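# Stand the cat litter pouch upright with its clip attached

## Task

Get the cat litter pouch standing upright near the centre of the table, one of its wide faces turned toward the robot arms, with space between it and both the pan and the scoop. The clip must be on the pouch and holding it tightly, and the pan must still be upright. End the scene yourself with finished_scene once this holds without the robot touching anything.

## Robot and tools

Robot: two arms, left_arm and right_arm, each with a two-finger parallel gripper. As calibrated, the left_arm base sits at (-0.020, +0.243, 0) m and the right_arm base at (+0.045, -0.336, 0) m, with the right base turned very slightly about z. Arm names do not match image sides.

Scene frame: the origin is at table-top height, midway between the nominal bases. +x points out over the table, +z up, and left_arm is on the +y side. Every position is in metres and every orientation is a quaternion written w first (qw, qx, qy, qz). On each gripper the fingers point along its own +z axis and close along its y axis. end_effector_position is the point between the finger pads, roughly 1 cm short of the fingertips.

Row format, used by execute_actions and move: exactly 16 numbers. The first 8 are left_arm's x, y, z, qw, qx, qy, qz, opening; the next 8 are the same for right_arm. Both halves are required even when only one arm moves. x, y, z and the quaternion form an absolute target pose in the scene frame, not an offset. Opening runs from -1 (closed) to +1 (fully open, 0.094 m). To keep an arm still, resend the exact pose from the last result taken before it stopped, plus its current opening. Writing 0 as the opening is a real command, not a way to leave the gripper alone. To hold an orientation, repeat the same quaternion in every row rather than copying back the drifting measured one.

execute_actions(actions, cameras): actions is a list of actions. Each action is a list of 1 to 15 rows, one per 1/30 s step; if fewer than 15 rows are given, the last row repeats until 15 steps are done. Any target more than 0.6 m from the gripper's position at the start of the action, along any of the gripper's own axes, causes the action to be refused for both arms. A malformed action, or a first action that fails this check, causes the whole call to be refused. An empty list just returns the current state and images. cameras picks images: left out, null or ["all"] gives all, [] gives none, and an unknown name invalidates the call. Cameras are cam_high and cam_low, both 896x504.

move(target, speed, blend, opening_speed, blocking, cameras): drives each gripper in a straight line from its Hand target to the absolute pose in target. target is one 16-number row, or a list of up to 15 rows that differ only in their poses. There is no 0.6 m limit here. speed is in m/s, from 0.002 to 0.5, default 0.25, and turning is limited to twice that in rad/s. It may be one value or one per target. blend is in metres and rounds corners at intermediate targets; the default 0 stops at each one. opening_speed is in units per second on the -1..+1 scale, at least 0.2; without it the opening is sent at once. The whole move is capped at 10 s. Paths do not avoid obstacles or the other arm. Faster moves lag more, stray more and hit harder, and aiming past a contact point presses harder. With blocking=false the result comes after about 0.5 s while the move continues; until it ends, execute_actions is refused, so call wait or stop first. A new move replaces a running one. The result adds a move: line such as done, off_target, moving, held or fault, plus limits (paced = the pose was clipped, held = steps were withheld). done means at rest within 10 mm and 2 degrees; it says nothing about contact.

wait(seconds): 0 to 10 s, arms keep their last command; a running move continues. stop(): brakes a running move and needs room to do so. zoom_image(camera, region): region is [x0, y0, x1, y1] in pixels of the latest image, top-left is (0,0), at most 504x504. read_manual: licence texts only. finished_scene(scene): ends scene 1 and cannot be undone.

Control behaviour: each step, the commanded pose is clipped to within 100 mm and 20 degrees of the measured pose, so one action can fall short. Continue from the Hand target shown in the result. Friction can leave a hand about 1 cm off target in free air. Printed positions get less accurate at long reach. A pose unreachable line means the clearance check withheld that arm's command; it does not guard gripper-against-gripper contact.

Results: poses, Hand target, Tool commands, Joint positions (the last value is the finger gap in metres), joint torques (numbers 1 to 3 wrap at ±28 N m) and grip_measured on the opening scale. Empty, grip_measured can read up to about 1.6 mm wide. On a hard part it reads a little narrower than the part. Commanding about 0.11 below the reading at first touch gives full force, about 50 to 62 N per pad. Release by commanding well above grip_measured.

Heat: long holds, stretched arms or pushing at unreachable poses heat motors. A MOTOR HOT line appears at 75 °C; at 90 °C the arm folds and idles for the rest of the scene.

Avoid: dropping things, letting go of moving objects, knocking the pan over, anything leaving the table, fast impacts, hard presses, and above all arm-to-arm collisions, which can end the scene. Objects may occasionally be nudged by outside pushes. Quicker, smoother work with less effort is better.

Each tool is called after "Request:" as a command line: name --argument value for each argument, lists and objects as JSON in quotes; but a table of rows of numbers goes row by row, as --pt "numbers of a row", without its own name.

## Session

I'll start by looking at the scene.

Request:
execute_actions --actions '[]'

Scene clock: 0.00 s.
left_arm: end_effector_position=(+0.1670, +0.4592, +0.1695) grip_measured=+1.000 end_effector_quat_wxyz=(-0.234, +0.685, -0.486, -0.490) | right_arm: end_effector_position=(+0.1396, -0.1550, +0.1164) grip_measured=+1.000 end_effector_quat_wxyz=(+0.373, -0.231, +0.889, +0.133)
Joint positions: left_arm=[0.27 1.752 1.216 -1.516 -1.089 -1.931 0.094] | right_arm=[1.654 0.743 0.521 -0.887 0.697 1 0.094]
Joint velocities: left_arm=[-0.007 -0.017 0.012 0.022 -0.037 -0.066 0] | right_arm=[0.007 -0.022 -0.007 0.022 0.007 0.007 0]
Joint torques (N m): no reading
Motor temperatures (°C): left_arm=[30 33 35 31 29 30 28] | right_arm=[27 36 33 30 26 27 28]
Heat: left arm: 35 °C; right arm: 36 °C.
Hand target: left_arm +0.1682, +0.4608, +0.1738; -0.242, +0.684, -0.483, -0.490 | right_arm +0.1417, -0.1559, +0.1200; +0.380, -0.228, +0.887, +0.132
Tool commands: left_gripper/opening=+1.0 right_gripper/opening=+1.0

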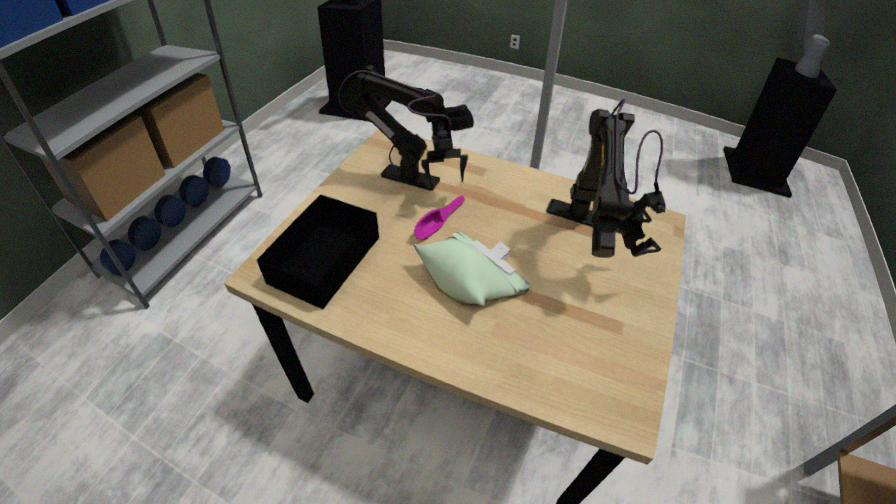

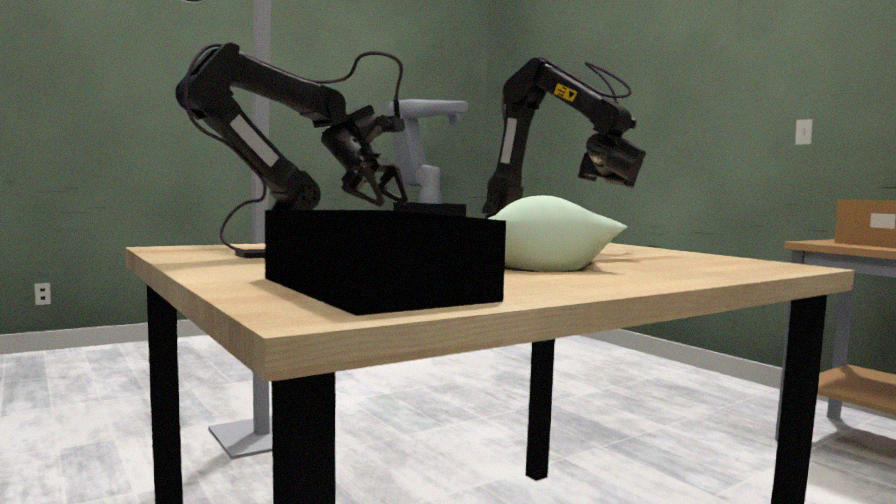

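Request:
zoom_image --camera "cam_high" --region '[360, 160, 584, 330]'

Request:
zoom_image --camera "cam_high" --region '[220, 50, 720, 480]'

Request:
zoom_image --camera "cam_low" --region '[240, 150, 680, 350]'

Scaled by 2.250.

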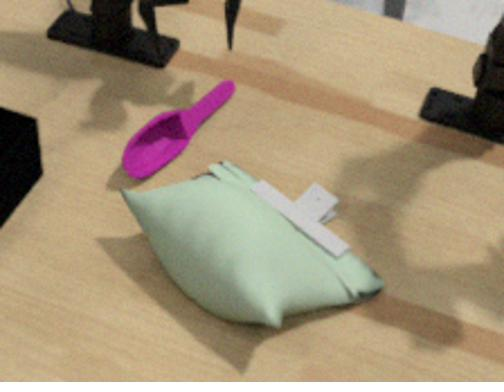

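Scaled by 1.008.

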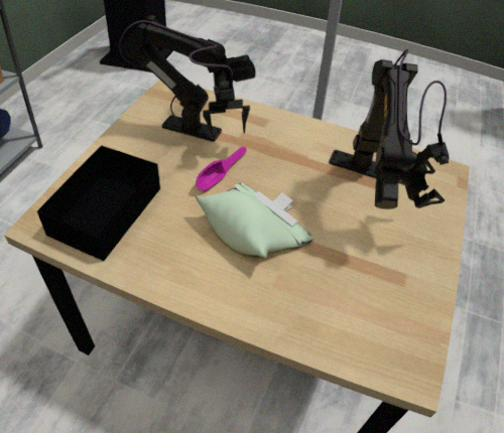

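Scaled by 1.145.

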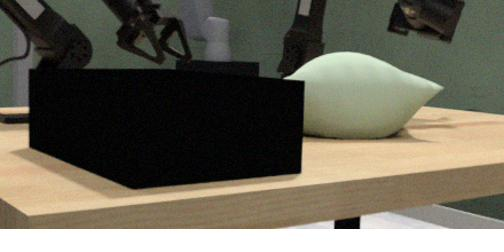

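Request:
zoom_image --camera "cam_high" --region '[330, 60, 530, 200]'

Request:
zoom_image --camera "cam_high" --region '[540, 80, 740, 280]'

Request:
zoom_image --camera "cam_high" --region '[210, 180, 410, 340]'

Request:
zoom_image --camera "cam_high" --region '[560, 360, 700, 500]'

Request:
zoom_image --camera "cam_high" --region '[400, 220, 550, 320]'

Scaled by 2.520.

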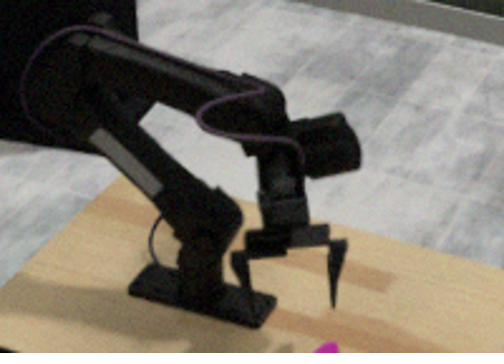

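Scaled by 2.520.

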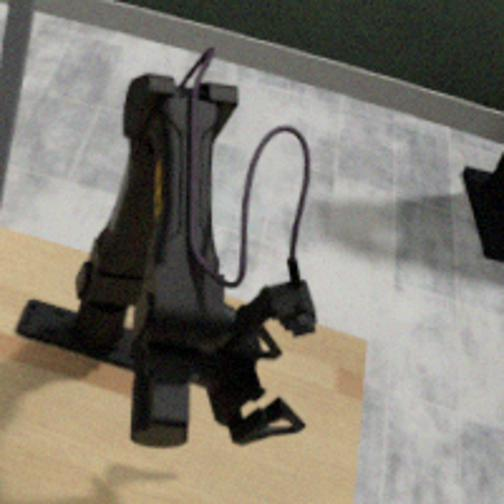

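Scaled by 2.520.

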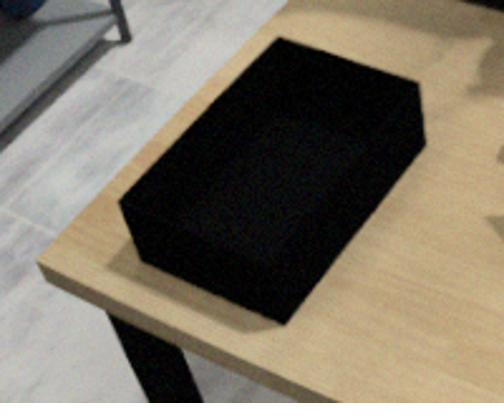

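Scaled by 3.600.

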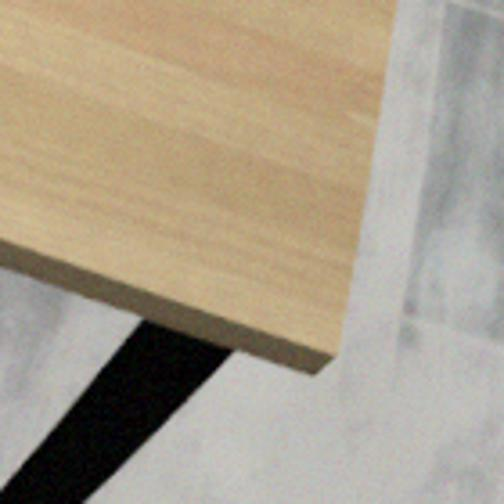

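Scaled by 3.360.

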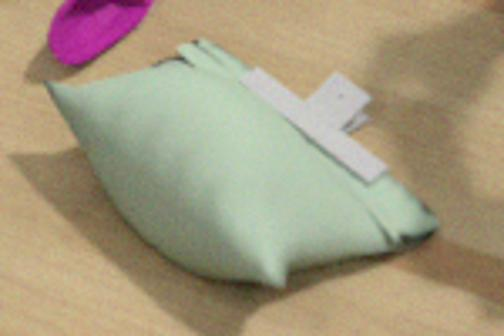

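Request:
zoom_image --camera "cam_high" --region '[440, 120, 560, 190]'

Request:
zoom_image --camera "cam_high" --region '[350, 110, 420, 160]'

Request:
zoom_image --camera "cam_low" --region '[440, 170, 660, 290]'

Scaled by 4.200.

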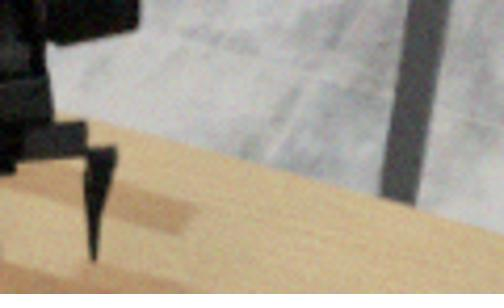

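Scaled by 7.200.

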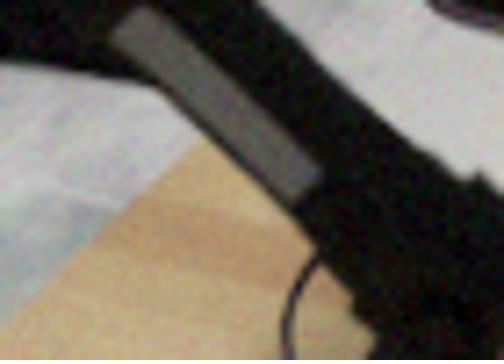

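Scaled by 2.291.

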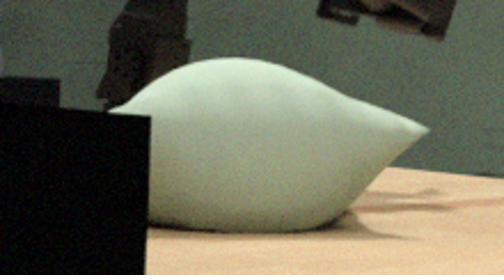

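Request:
zoom_image --camera "cam_high" --region '[460, 225, 540, 305]'

Request:
zoom_image --camera "cam_high" --region '[405, 220, 485, 300]'

Request:
zoom_image --camera "cam_low" --region '[480, 180, 640, 280]'

Scaled by 6.300.

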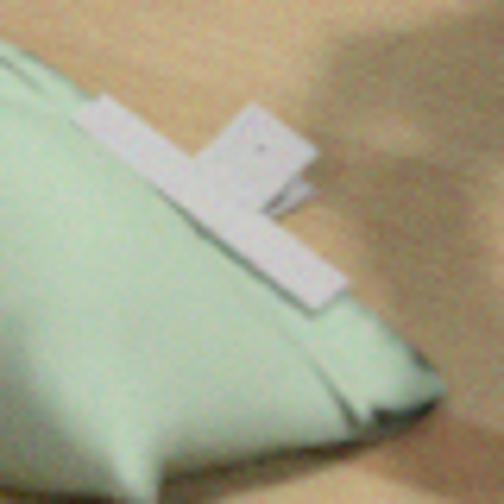

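Scaled by 6.300.

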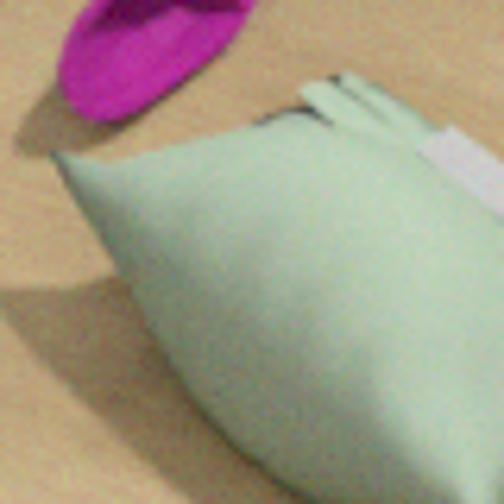

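Scaled by 3.150.

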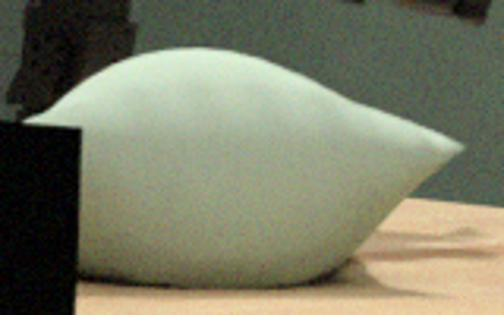

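Request:
zoom_image --camera "cam_high" --region '[410, 140, 480, 190]'

Request:
zoom_image --camera "cam_high" --region '[610, 190, 680, 260]'

Request:
zoom_image --camera "cam_low" --region '[330, 130, 430, 220]'

Request:
zoom_image --camera "cam_low" --region '[560, 120, 660, 200]'

Scaled by 7.200.

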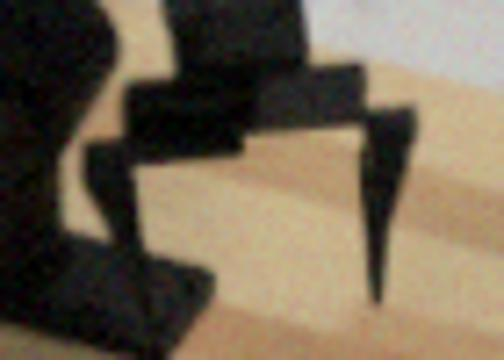

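Scaled by 7.200.

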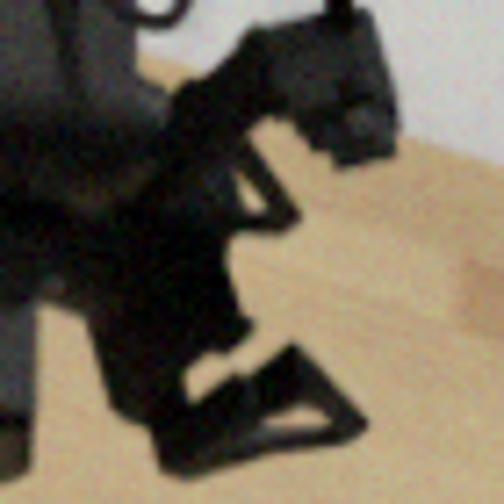

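Scaled by 5.040.

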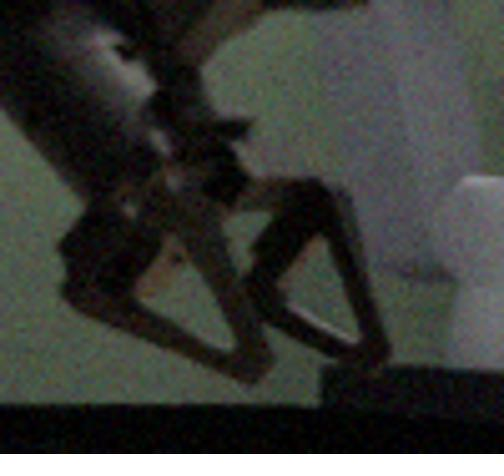

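Scaled by 5.040.

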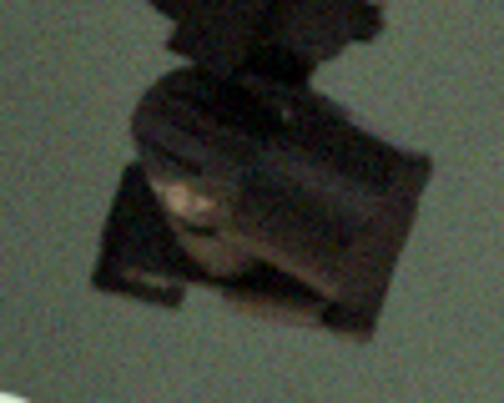

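Request:
move --pt "0.22 0.30 0.20 0.2847 -0.4469 0.7152 -0.4557 1.0 0.1396 -0.1550 0.1164 0.373 -0.231 0.889 0.133 1.0" --pt "0.285 0.21 0.12 0.2847 -0.4469 0.7152 -0.4557 1.0 0.1396 -0.1550 0.1164 0.373 -0.231 0.889 0.133 1.0" --speed 0.3 --blend 0.03

Scene clock: 13.93 s.
left_arm: end_effector_position=(+0.2840, +0.2093, +0.1229) grip_measured=+1.000 end_effector_quat_wxyz=(+0.269, -0.447, +0.718, -0.461) | right_arm: end_effector_position=(+0.1384, -0.1547, +0.1155) grip_measured=+1.000 end_effector_quat_wxyz=(+0.369, -0.232, +0.890, +0.134)
Joint positions: left_arm=[0.248 1.001 0.339 0.092 0.649 -1.229 0.094] | right_arm=[1.654 0.743 0.521 -0.887 0.689 1 0.094]
Joint velocities: left_arm=[0.002 -0.002 -0.012 -0.037 -0.007 -0.022 0] | right_arm=[-0.007 0.002 -0.002 -0.037 0.037 -0.007 0]
Joint torques (N m): left_arm=[-0.47 -1.09 6.09 1.91 0.08 0.05] | right_arm=[-0.32 0.34 6.34 0.93 0.4 -0.06]
Motor temperatures (°C): left_arm=[30 34 36 31 29 30 28] | right_arm=[27 36 35 31 26 27 28]
Heat: left arm: 36 °C; right arm: 36 °C.
Hand target: left_arm +0.2827, +0.2082, +0.1186; +0.269, -0.447, +0.720, -0.459 | right_arm +0.1396, -0.1550, +0.1164; +0.373, -0.231, +0.889, +0.133
Off the commanded pose: left_arm 0.003 m, 2 deg | right_arm 0.001 m, 0 deg.
move: done

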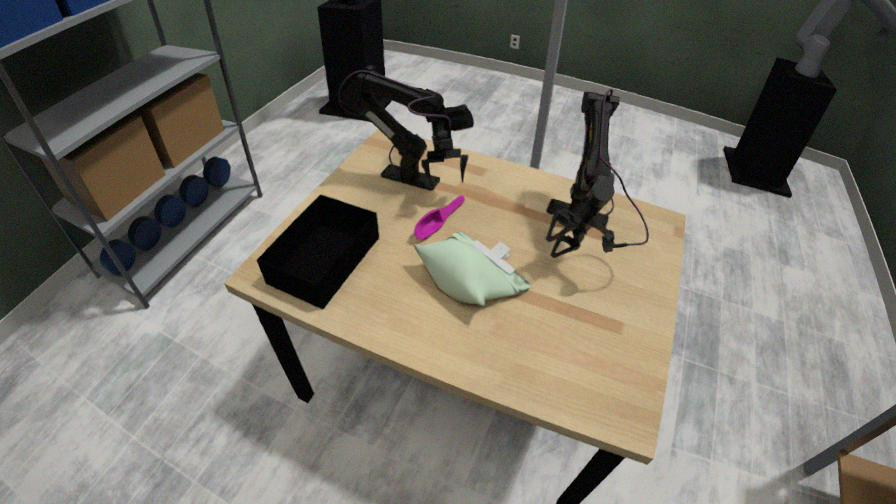

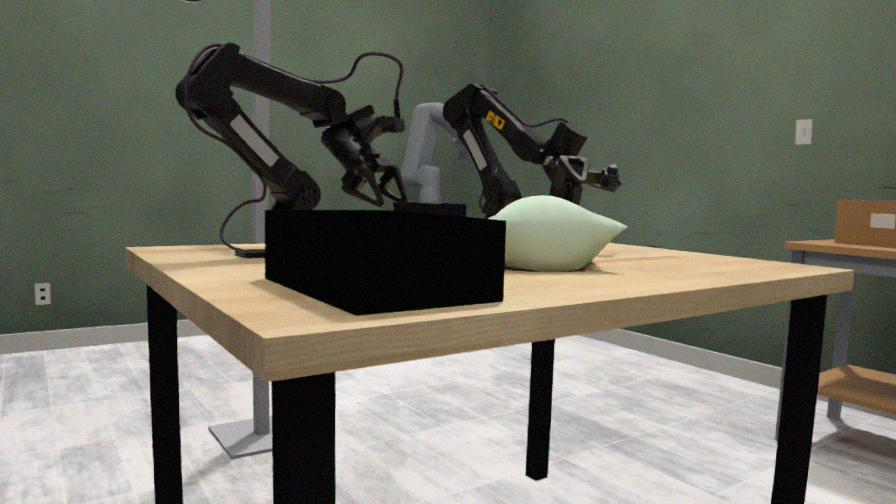

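Request:
zoom_image --camera "cam_high" --region '[440, 180, 640, 310]'

Request:
zoom_image --camera "cam_high" --region '[530, 190, 630, 270]'

Scaled by 2.520.

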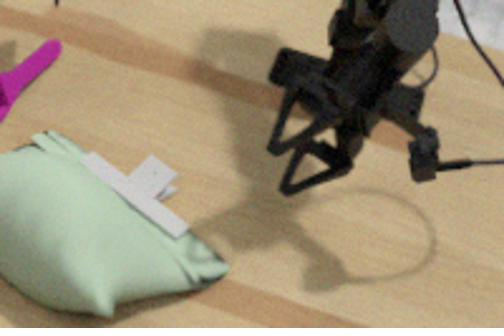

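Scaled by 5.040.

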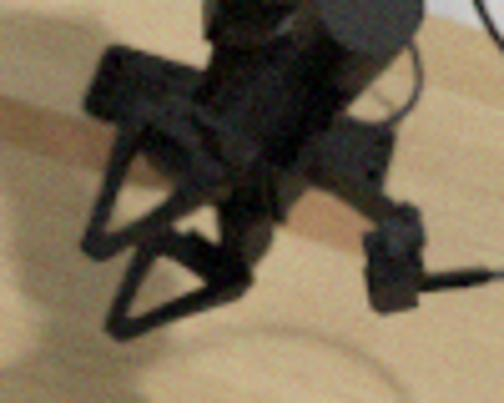

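Request:
move --target '[0.305, 0.175, 0.062, 0.2847, -0.4469, 0.7152, -0.4557, -0.15, 0.1396, -0.1550, 0.1164, 0.373, -0.231, 0.889, 0.133, 1.0]' --speed 0.15

Scene clock: 17.57 s.
left_arm: end_effector_position=(+0.3067, +0.1759, +0.0656) grip_measured=-0.149 end_effector_quat_wxyz=(+0.287, -0.445, +0.715, -0.457) | right_arm: end_effector_position=(+0.1384, -0.1547, +0.1155) grip_measured=+1.000 end_effector_quat_wxyz=(+0.369, -0.232, +0.890, +0.134)
Joint positions: left_arm=[0.018 1.391 0.197 0.717 0.426 -1.357 0.04] | right_arm=[1.654 0.743 0.521 -0.887 0.689 1 0.094]
Joint velocities: left_arm=[0.012 -0.007 0.002 0.022 0.022 -0.007 0] | right_arm=[-0.012 -0.012 -0.002 -0.022 -0.081 -0.007 0]
Joint torques (N m): left_arm=[-0.64 -2.4 4.52 2.03 0.05 0.01] | right_arm=[-0.17 0.21 6.68 0.92 0.4 -0.07]
Motor temperatures (°C): left_arm=[30 33 37 32 29 30 28] | right_arm=[27 35 36 31 26 27 28]
Heat: left arm: 37 °C; right arm: 36 °C.
Hand target: left_arm +0.3039, +0.1752, +0.0610; +0.285, -0.446, +0.717, -0.453 | right_arm +0.1396, -0.1550, +0.1164; +0.373, -0.231, +0.889, +0.133
Off the commanded pose: left_arm 0.004 m, 0 deg | right_arm 0.001 m, 0 deg.
move: done

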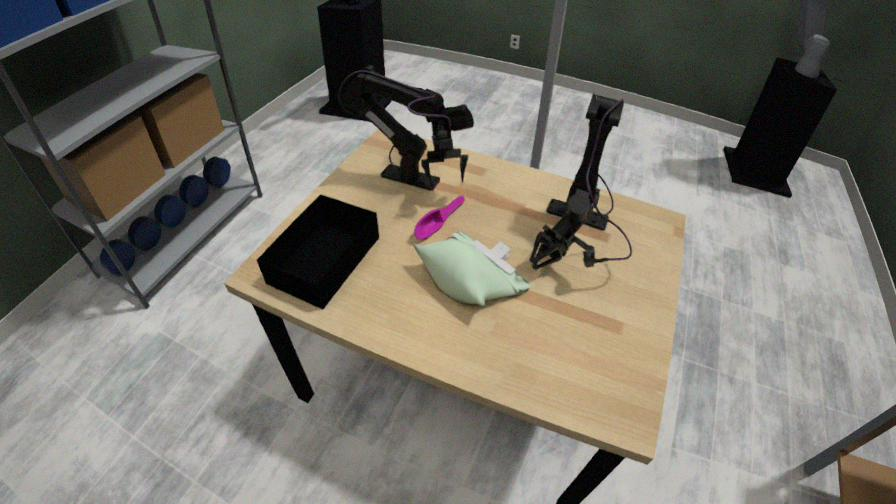

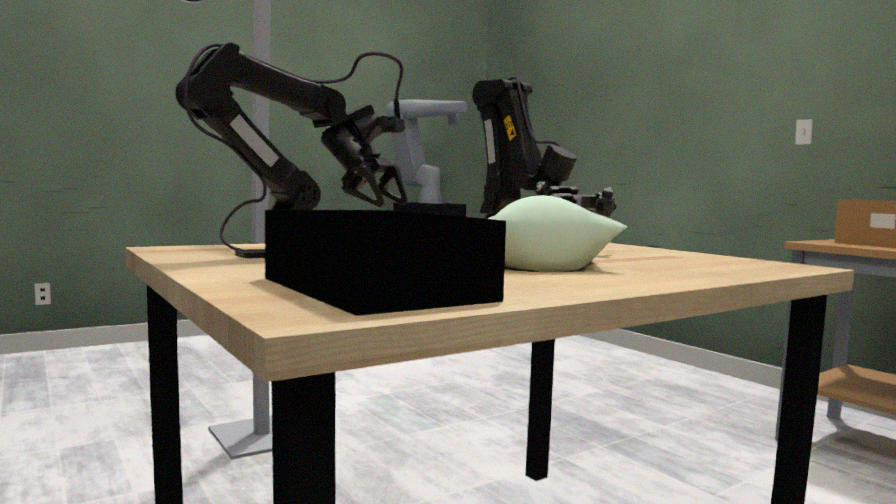

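Request:
zoom_image --camera "cam_high" --region '[460, 205, 620, 305]'

Request:
zoom_image --camera "cam_high" --region '[490, 225, 570, 300]'

Request:
zoom_image --camera "cam_low" --region '[500, 150, 660, 280]'

Scaled by 3.150.

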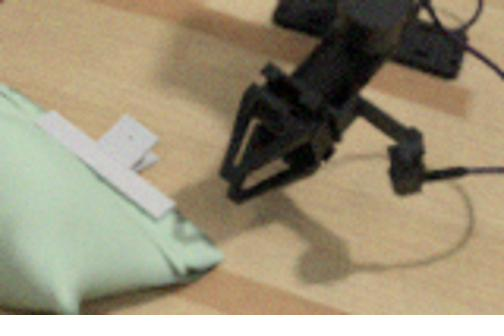

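Scaled by 6.300.

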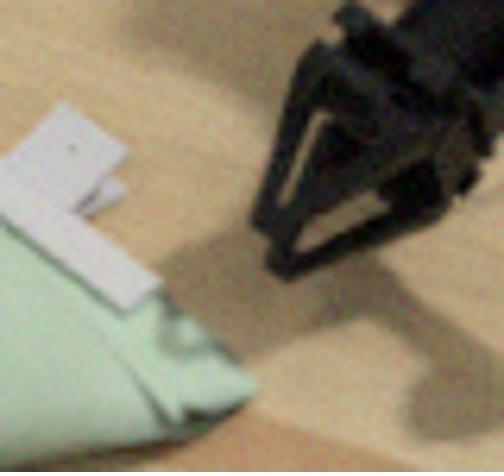

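Scaled by 3.150.

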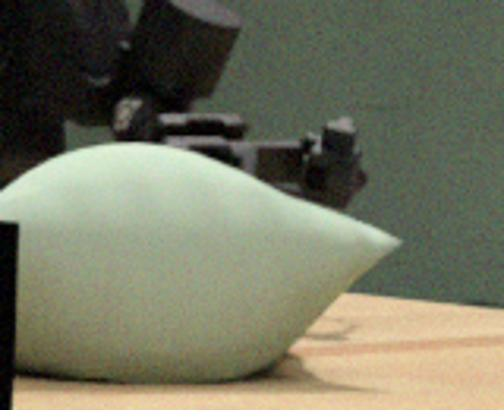

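Request:
move --target '[0.312, 0.172, 0.040, 0.3061, -0.4372, 0.6928, -0.4851, 0.064, 0.1396, -0.1550, 0.1164, 0.373, -0.231, 0.889, 0.133, 1.0]' --speed 0.1

Request:
zoom_image --camera "cam_high" --region '[490, 225, 570, 300]'

Scene clock: 20.83 s.
left_arm: end_effector_position=(+0.3154, +0.1735, +0.0440) grip_measured=+0.062 end_effector_quat_wxyz=(+0.309, -0.436, +0.690, -0.488) | right_arm: end_effector_position=(+0.1384, -0.1547, +0.1155) grip_measured=+1.000 end_effector_quat_wxyz=(+0.369, -0.232, +0.890, +0.134)
Joint positions: left_arm=[0.01 1.772 0.141 1.257 0.425 -1.408 0.05] | right_arm=[1.654 0.743 0.521 -0.887 0.689 1 0.094]
Joint velocities: left_arm=[-0.007 -0.012 0.002 0.051 0.007 -0.037 0] | right_arm=[-0.007 -0.002 0.002 0.022 0.007 0.037 0]
Joint torques (N m): left_arm=[-0.49 -3.34 2.21 2.07 0.08 0.04] | right_arm=[-0.32 0.09 6.34 0.92 0.45 -0.09]
Motor temperatures (°C): left_arm=[30 33 36 33 29 30 28] | right_arm=[27 35 36 31 26 27 28]
Heat: left arm: 36 °C; right arm: 36 °C.
Hand target: left_arm +0.3119, +0.1719, +0.0399; +0.306, -0.436, +0.694, -0.485 | right_arm +0.1396, -0.1550, +0.1164; +0.373, -0.231, +0.889, +0.133
Off the commanded pose: left_arm 0.005 m, 1 deg | right_arm 0.001 m, 0 deg.
move: done

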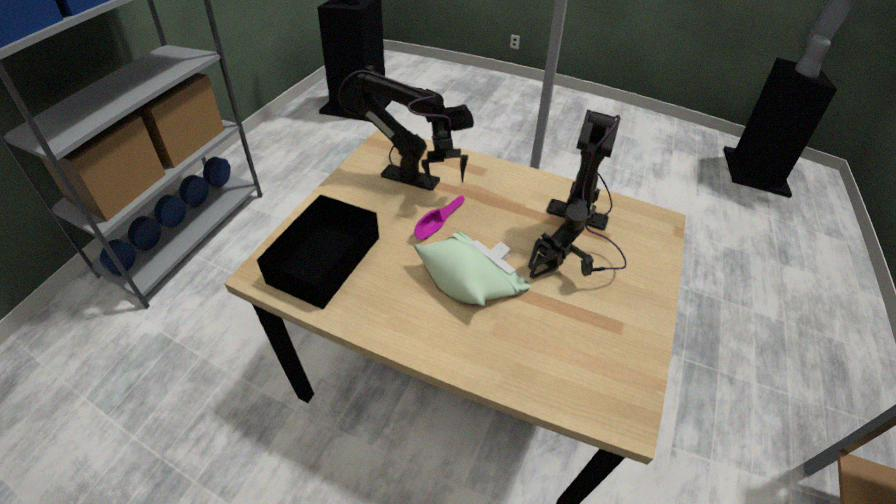

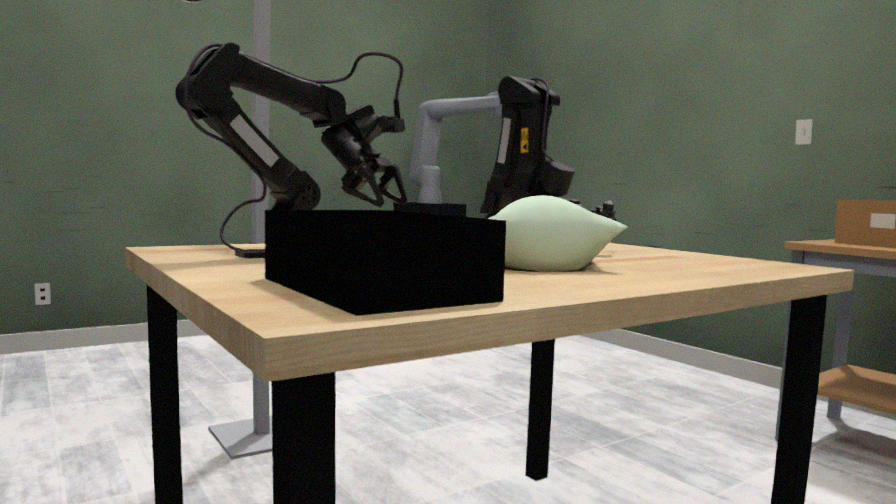

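Scaled by 6.300.

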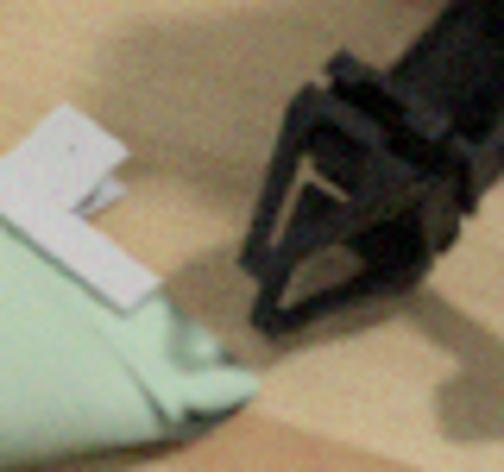

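Request:
move --target '[0.349, 0.1455, 0.036, 0.3061, -0.4372, 0.6928, -0.4851, 0.064, 0.1396, -0.1550, 0.1164, 0.373, -0.231, 0.889, 0.133, 1.0]' --speed 0.06

Request:
zoom_image --camera "cam_high" --region '[490, 225, 570, 300]'

Request:
zoom_image --camera "cam_low" --region '[500, 170, 660, 280]'

Scene clock: 22.67 s.
left_arm: end_effector_position=(+0.3466, +0.1463, +0.0407) grip_measured=+0.062 end_effector_quat_wxyz=(+0.310, -0.433, +0.690, -0.490) | right_arm: end_effector_position=(+0.1384, -0.1547, +0.1155) grip_measured=+1.000 end_effector_quat_wxyz=(+0.369, -0.232, +0.890, +0.134)
Joint positions: left_arm=[-0.114 1.876 0.266 1.258 0.313 -1.455 0.05] | right_arm=[1.654 0.743 0.521 -0.887 0.689 1 0.094]
Joint velocities: left_arm=[0.007 -0.002 -0.002 0.007 -0.051 -0.007 -0.001] | right_arm=[-0.007 0.002 0.022 -0.066 0.051 0.007 0]
Joint torques (N m): left_arm=[-0.54 -4.38 4.36 1.81 0 0.07] | right_arm=[-0.03 0.23 6.53 0.95 0.41 -0.05]
Motor temperatures (°C): left_arm=[30 33 36 33 29 30 28] | right_arm=[27 35 36 31 26 27 28]
Heat: left arm: 36 °C; right arm: 36 °C.
Hand target: left_arm +0.3483, +0.1457, +0.0352; +0.307, -0.437, +0.694, -0.483 | right_arm +0.1396, -0.1550, +0.1164; +0.373, -0.231, +0.889, +0.133
Off the commanded pose: left_arm 0.005 m, 1 deg | right_arm 0.001 m, 0 deg.
move: done

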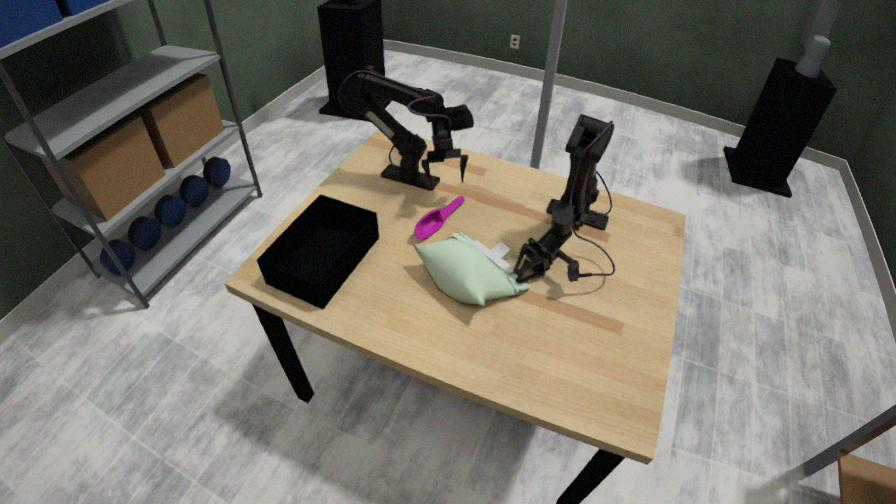

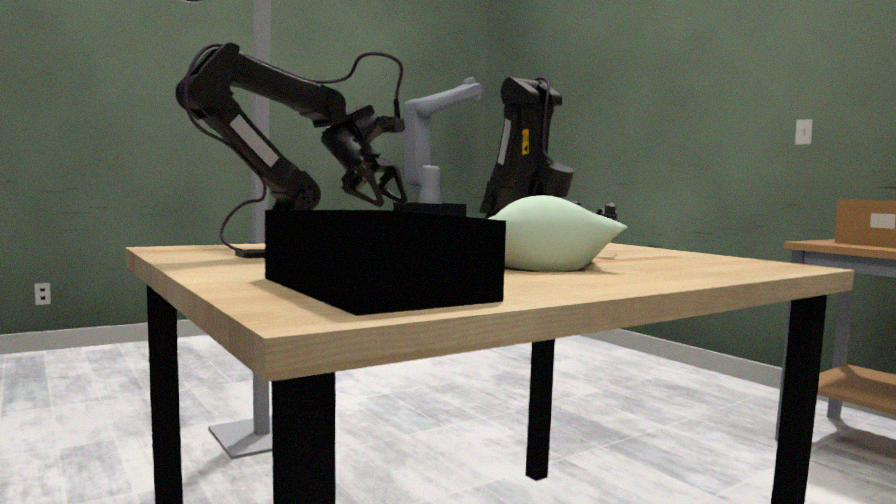

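Scaled by 6.300.

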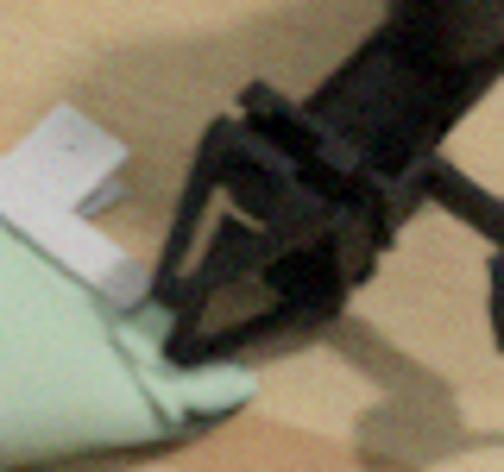

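Scaled by 3.150.

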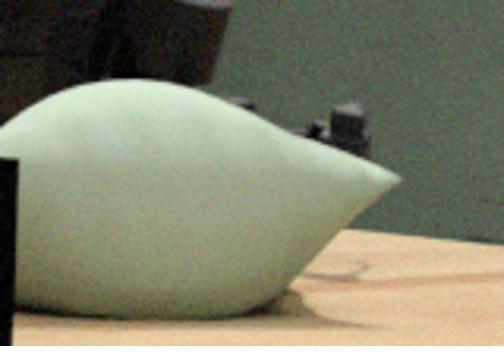

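Request:
zoom_image --camera "cam_high" --region '[500, 255, 540, 295]'

Scaled by 12.600.

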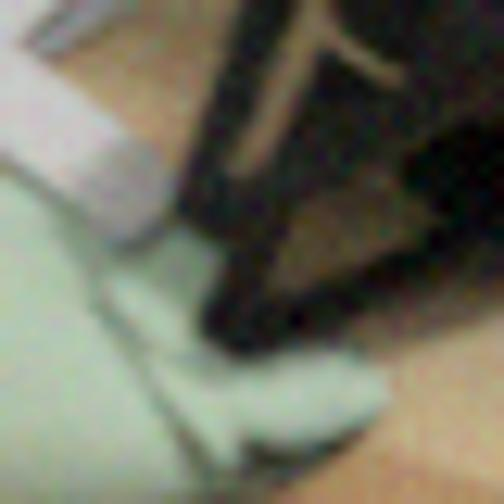

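Request:
move --target '[0.349, 0.1455, 0.036, 0.3061, -0.4372, 0.6928, -0.4851, -0.75, 0.1396, -0.1550, 0.1164, 0.373, -0.231, 0.889, 0.133, 1.0]' --speed 0.06 --opening_speed 0.6

Request:
zoom_image --camera "cam_high" --region '[490, 235, 560, 305]'

Scene clock: 25.73 s.
left_arm: end_effector_position=(+0.3466, +0.1464, +0.0407) grip_measured=-0.748 end_effector_quat_wxyz=(+0.309, -0.435, +0.689, -0.490) | right_arm: end_effector_position=(+0.1384, -0.1547, +0.1155) grip_measured=+1.000 end_effector_quat_wxyz=(+0.369, -0.232, +0.890, +0.134)
Joint positions: left_arm=[-0.114 1.876 0.266 1.258 0.313 -1.459 0.012] | right_arm=[1.654 0.743 0.521 -0.887 0.689 1 0.094]
Joint velocities: left_arm=[-0.007 0.007 -0.002 -0.066 0.037 -0.037 0] | right_arm=[-0.007 -0.022 -0.002 -0.007 -0.022 0.007 0]
Joint torques (N m): left_arm=[-0.47 -4.31 4.44 1.87 0.01 0.03] | right_arm=[-0.29 0.05 6.63 0.99 0.46 -0.04]
Motor temperatures (°C): left_arm=[30 33 36 34 29 30 28] | right_arm=[27 35 36 31 26 27 28]
Heat: left arm: 36 °C; right arm: 36 °C.
Hand target: left_arm +0.3488, +0.1455, +0.0361; +0.306, -0.437, +0.693, -0.485 | right_arm +0.1396, -0.1550, +0.1164; +0.373, -0.231, +0.889, +0.133
Off the commanded pose: left_arm 0.005 m, 1 deg | right_arm 0.001 m, 0 deg.
move: done

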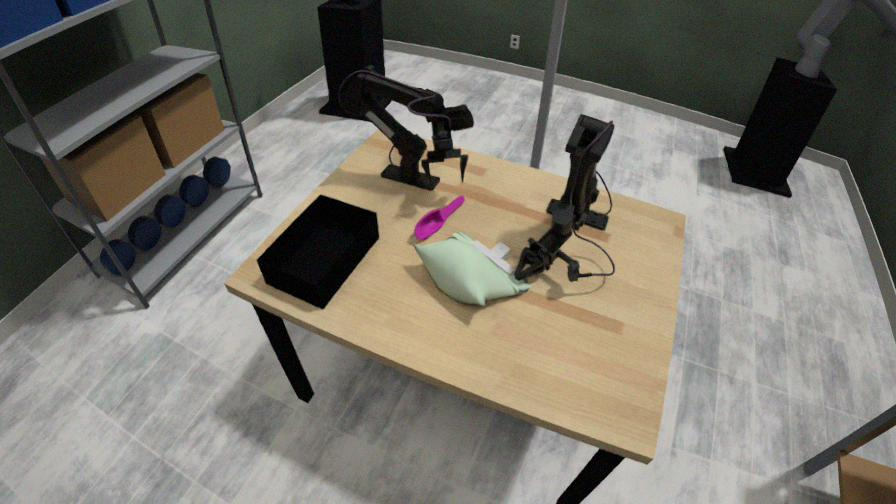

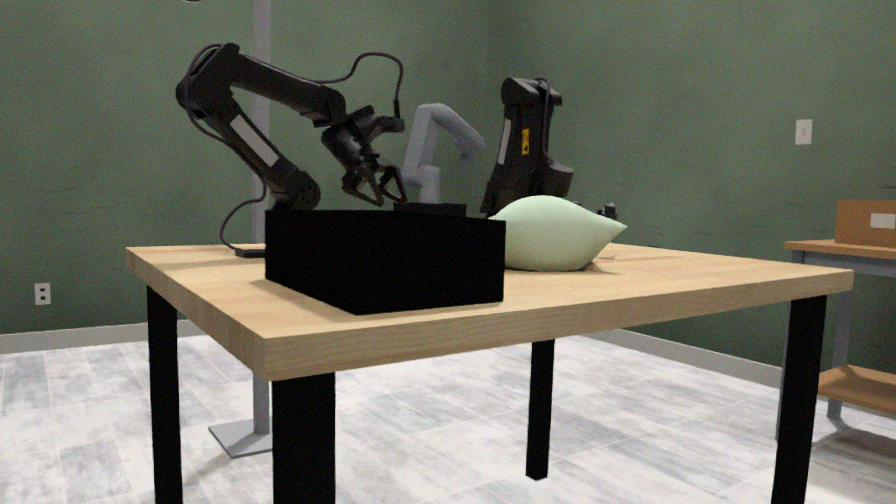

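Scaled by 7.200.

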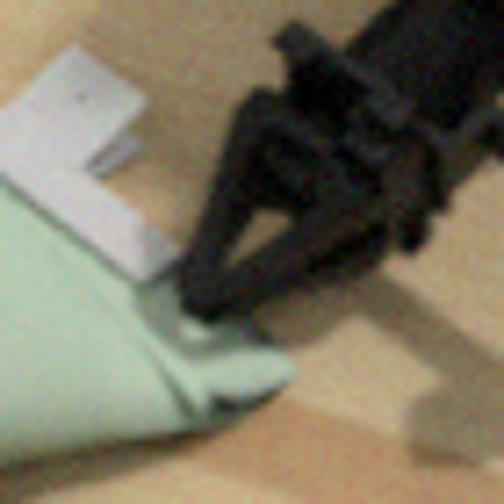

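Request:
move --target '[0.349, 0.1455, 0.036, 0.3061, -0.4372, 0.6928, -0.4851, -1.0, 0.1396, -0.1550, 0.1164, 0.373, -0.231, 0.889, 0.133, 1.0]' --speed 0.06 --opening_speed 0.3

Request:
zoom_image --camera "cam_high" --region '[500, 250, 550, 300]'

Scene clock: 26.90 s.
left_arm: end_effector_position=(+0.3466, +0.1464, +0.0407) grip_measured=-0.995 end_effector_quat_wxyz=(+0.309, -0.435, +0.689, -0.490) | right_arm: end_effector_position=(+0.1384, -0.1547, +0.1155) grip_measured=+1.000 end_effector_quat_wxyz=(+0.369, -0.232, +0.890, +0.134)
Joint positions: left_arm=[-0.114 1.876 0.266 1.258 0.313 -1.459 0] | right_arm=[1.654 0.743 0.521 -0.887 0.689 1 0.094]
Joint velocities: left_arm=[-0.017 -0.017 -0.022 0.007 -0.022 0.081 -0.001] | right_arm=[-0.007 -0.007 0.012 -0.007 0.037 -0.051 0]
Joint torques (N m): left_arm=[-0.43 -4.45 4.48 1.89 -0.07 0.01] | right_arm=[-0.29 0.12 6.57 0.88 0.42 -0.05]
Motor temperatures (°C): left_arm=[30 34 36 34 29 30 28] | right_arm=[27 35 36 31 26 27 28]
Heat: left arm: 36 °C; right arm: 36 °C.
Hand target: left_arm +0.3487, +0.1455, +0.0361; +0.306, -0.437, +0.693, -0.485 | right_arm +0.1396, -0.1550, +0.1164; +0.373, -0.231, +0.889, +0.133
Off the commanded pose: left_arm 0.005 m, 1 deg | right_arm 0.001 m, 0 deg.
move: done

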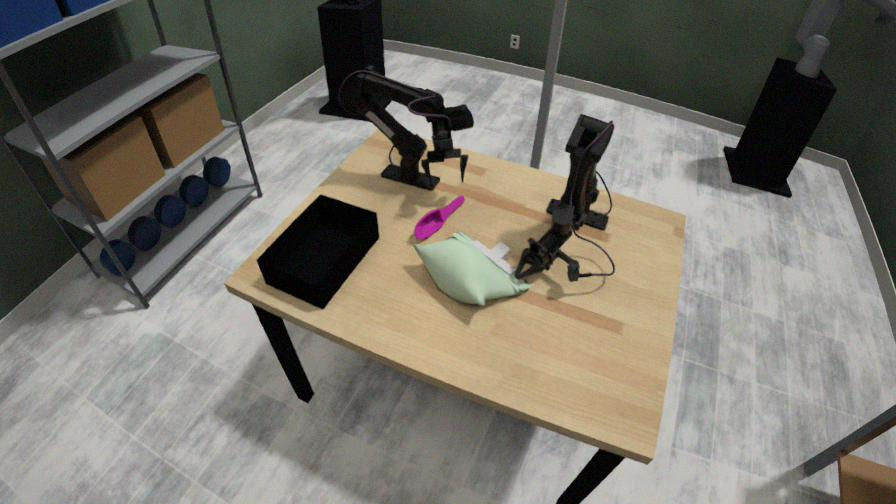

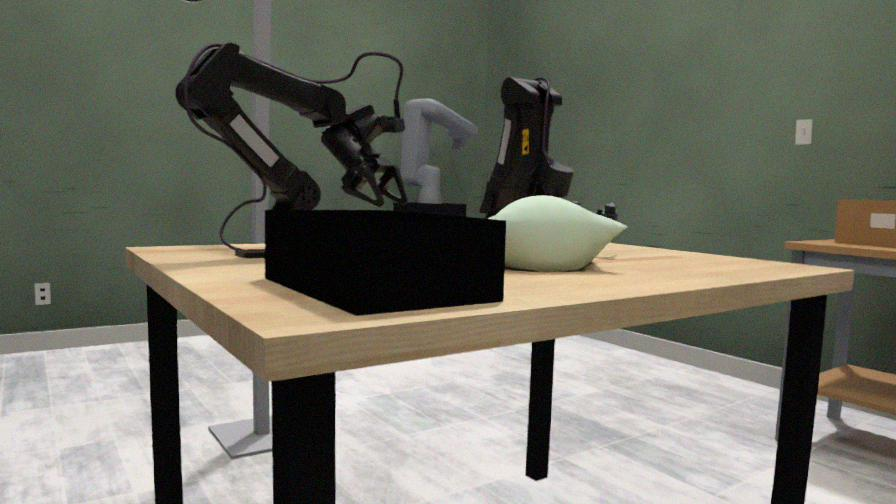

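Scaled by 10.080.

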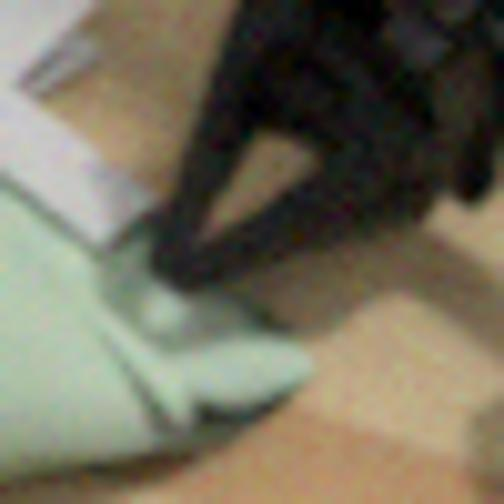

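Request:
move --pt "0.305 0.166 0.06 0.2708 -0.4598 0.7287 -0.4292 0.064 0.1396 -0.1550 0.1164 0.373 -0.231 0.889 0.133 1.0" --pt "0.280 0.171 0.045 0.2708 -0.4598 0.7287 -0.4292 0.064 0.1396 -0.1550 0.1164 0.373 -0.231 0.889 0.133 1.0" --pt "0.280 0.171 0.028 0.2708 -0.4598 0.7287 -0.4292 0.064 0.1396 -0.1550 0.1164 0.373 -0.231 0.889 0.133 1.0" --speed 0.1 --opening_speed 1.0

Request:
zoom_image --camera "cam_high" --region '[490, 235, 560, 305]'

Scene clock: 30.37 s.
left_arm: end_effector_position=(+0.2828, +0.1701, +0.0329) grip_measured=+0.062 end_effector_quat_wxyz=(+0.272, -0.463, +0.724, -0.433) | right_arm: end_effector_position=(+0.1384, -0.1547, +0.1155) grip_measured=+1.000 end_effector_quat_wxyz=(+0.369, -0.232, +0.890, +0.134)
Joint positions: left_arm=[-0.041 1.462 0.099 0.831 0.35 -1.381 0.05] | right_arm=[1.654 0.743 0.521 -0.887 0.689 1 0.094]
Joint velocities: left_arm=[-0.002 -0.007 0.007 -0.022 0.066 -0.037 0] | right_arm=[0.002 -0.007 -0.002 -0.022 -0.022 0.022 0]
Joint torques (N m): left_arm=[0.61 -2.47 3.59 1.95 0.17 0.14] | right_arm=[-0.09 0.18 6.53 0.93 0.41 -0.01]
Motor temperatures (°C): left_arm=[30 34 36 34 29 30 28] | right_arm=[27 35 36 31 26 27 28]
Heat: left arm: 36 °C; right arm: 36 °C.
Hand target: left_arm +0.2796, +0.1711, +0.0294; +0.271, -0.462, +0.727, -0.430 | right_arm +0.1396, -0.1550, +0.1164; +0.373, -0.231, +0.889, +0.133
Off the commanded pose: left_arm 0.006 m, 1 deg | right_arm 0.001 m, 0 deg.
move: done

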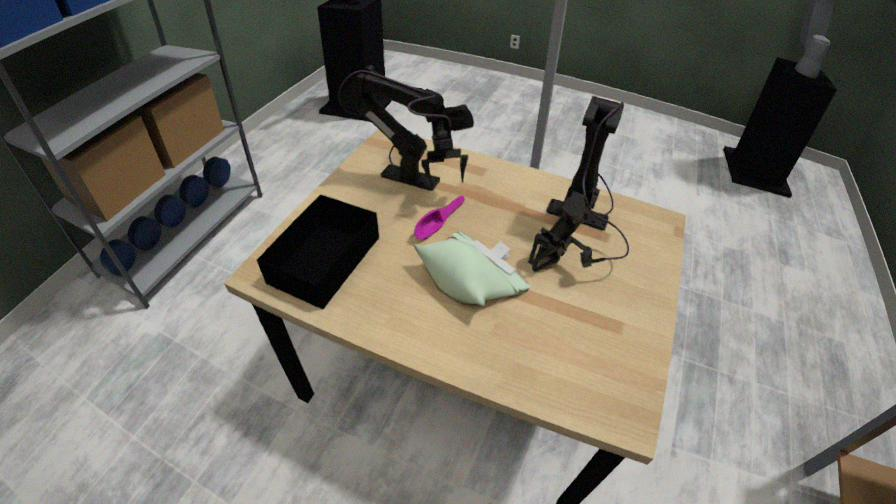

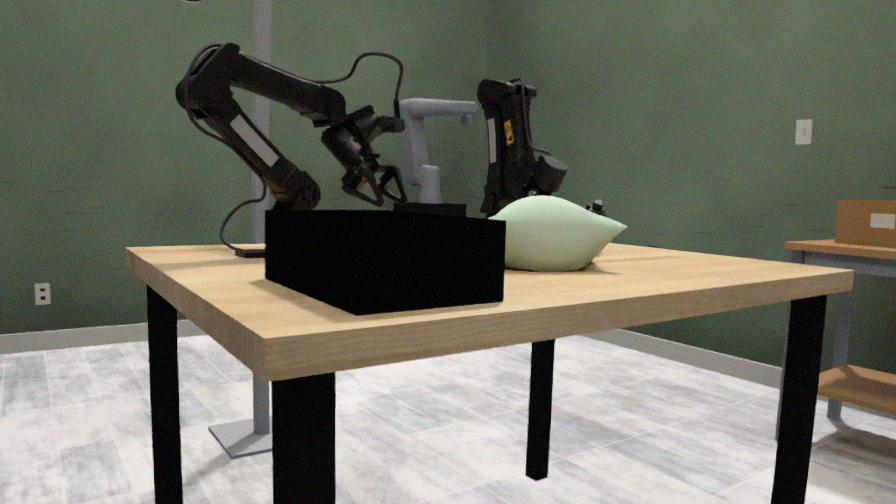

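Scaled by 7.200.

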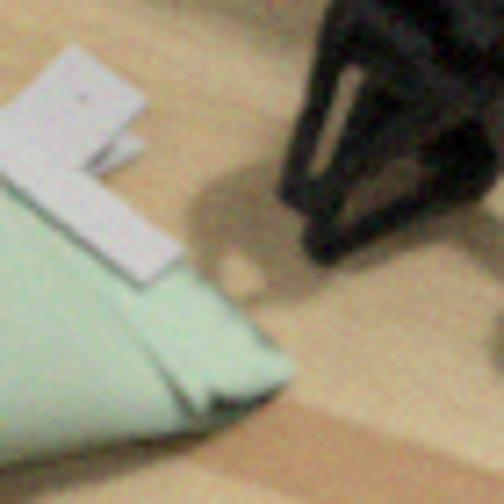

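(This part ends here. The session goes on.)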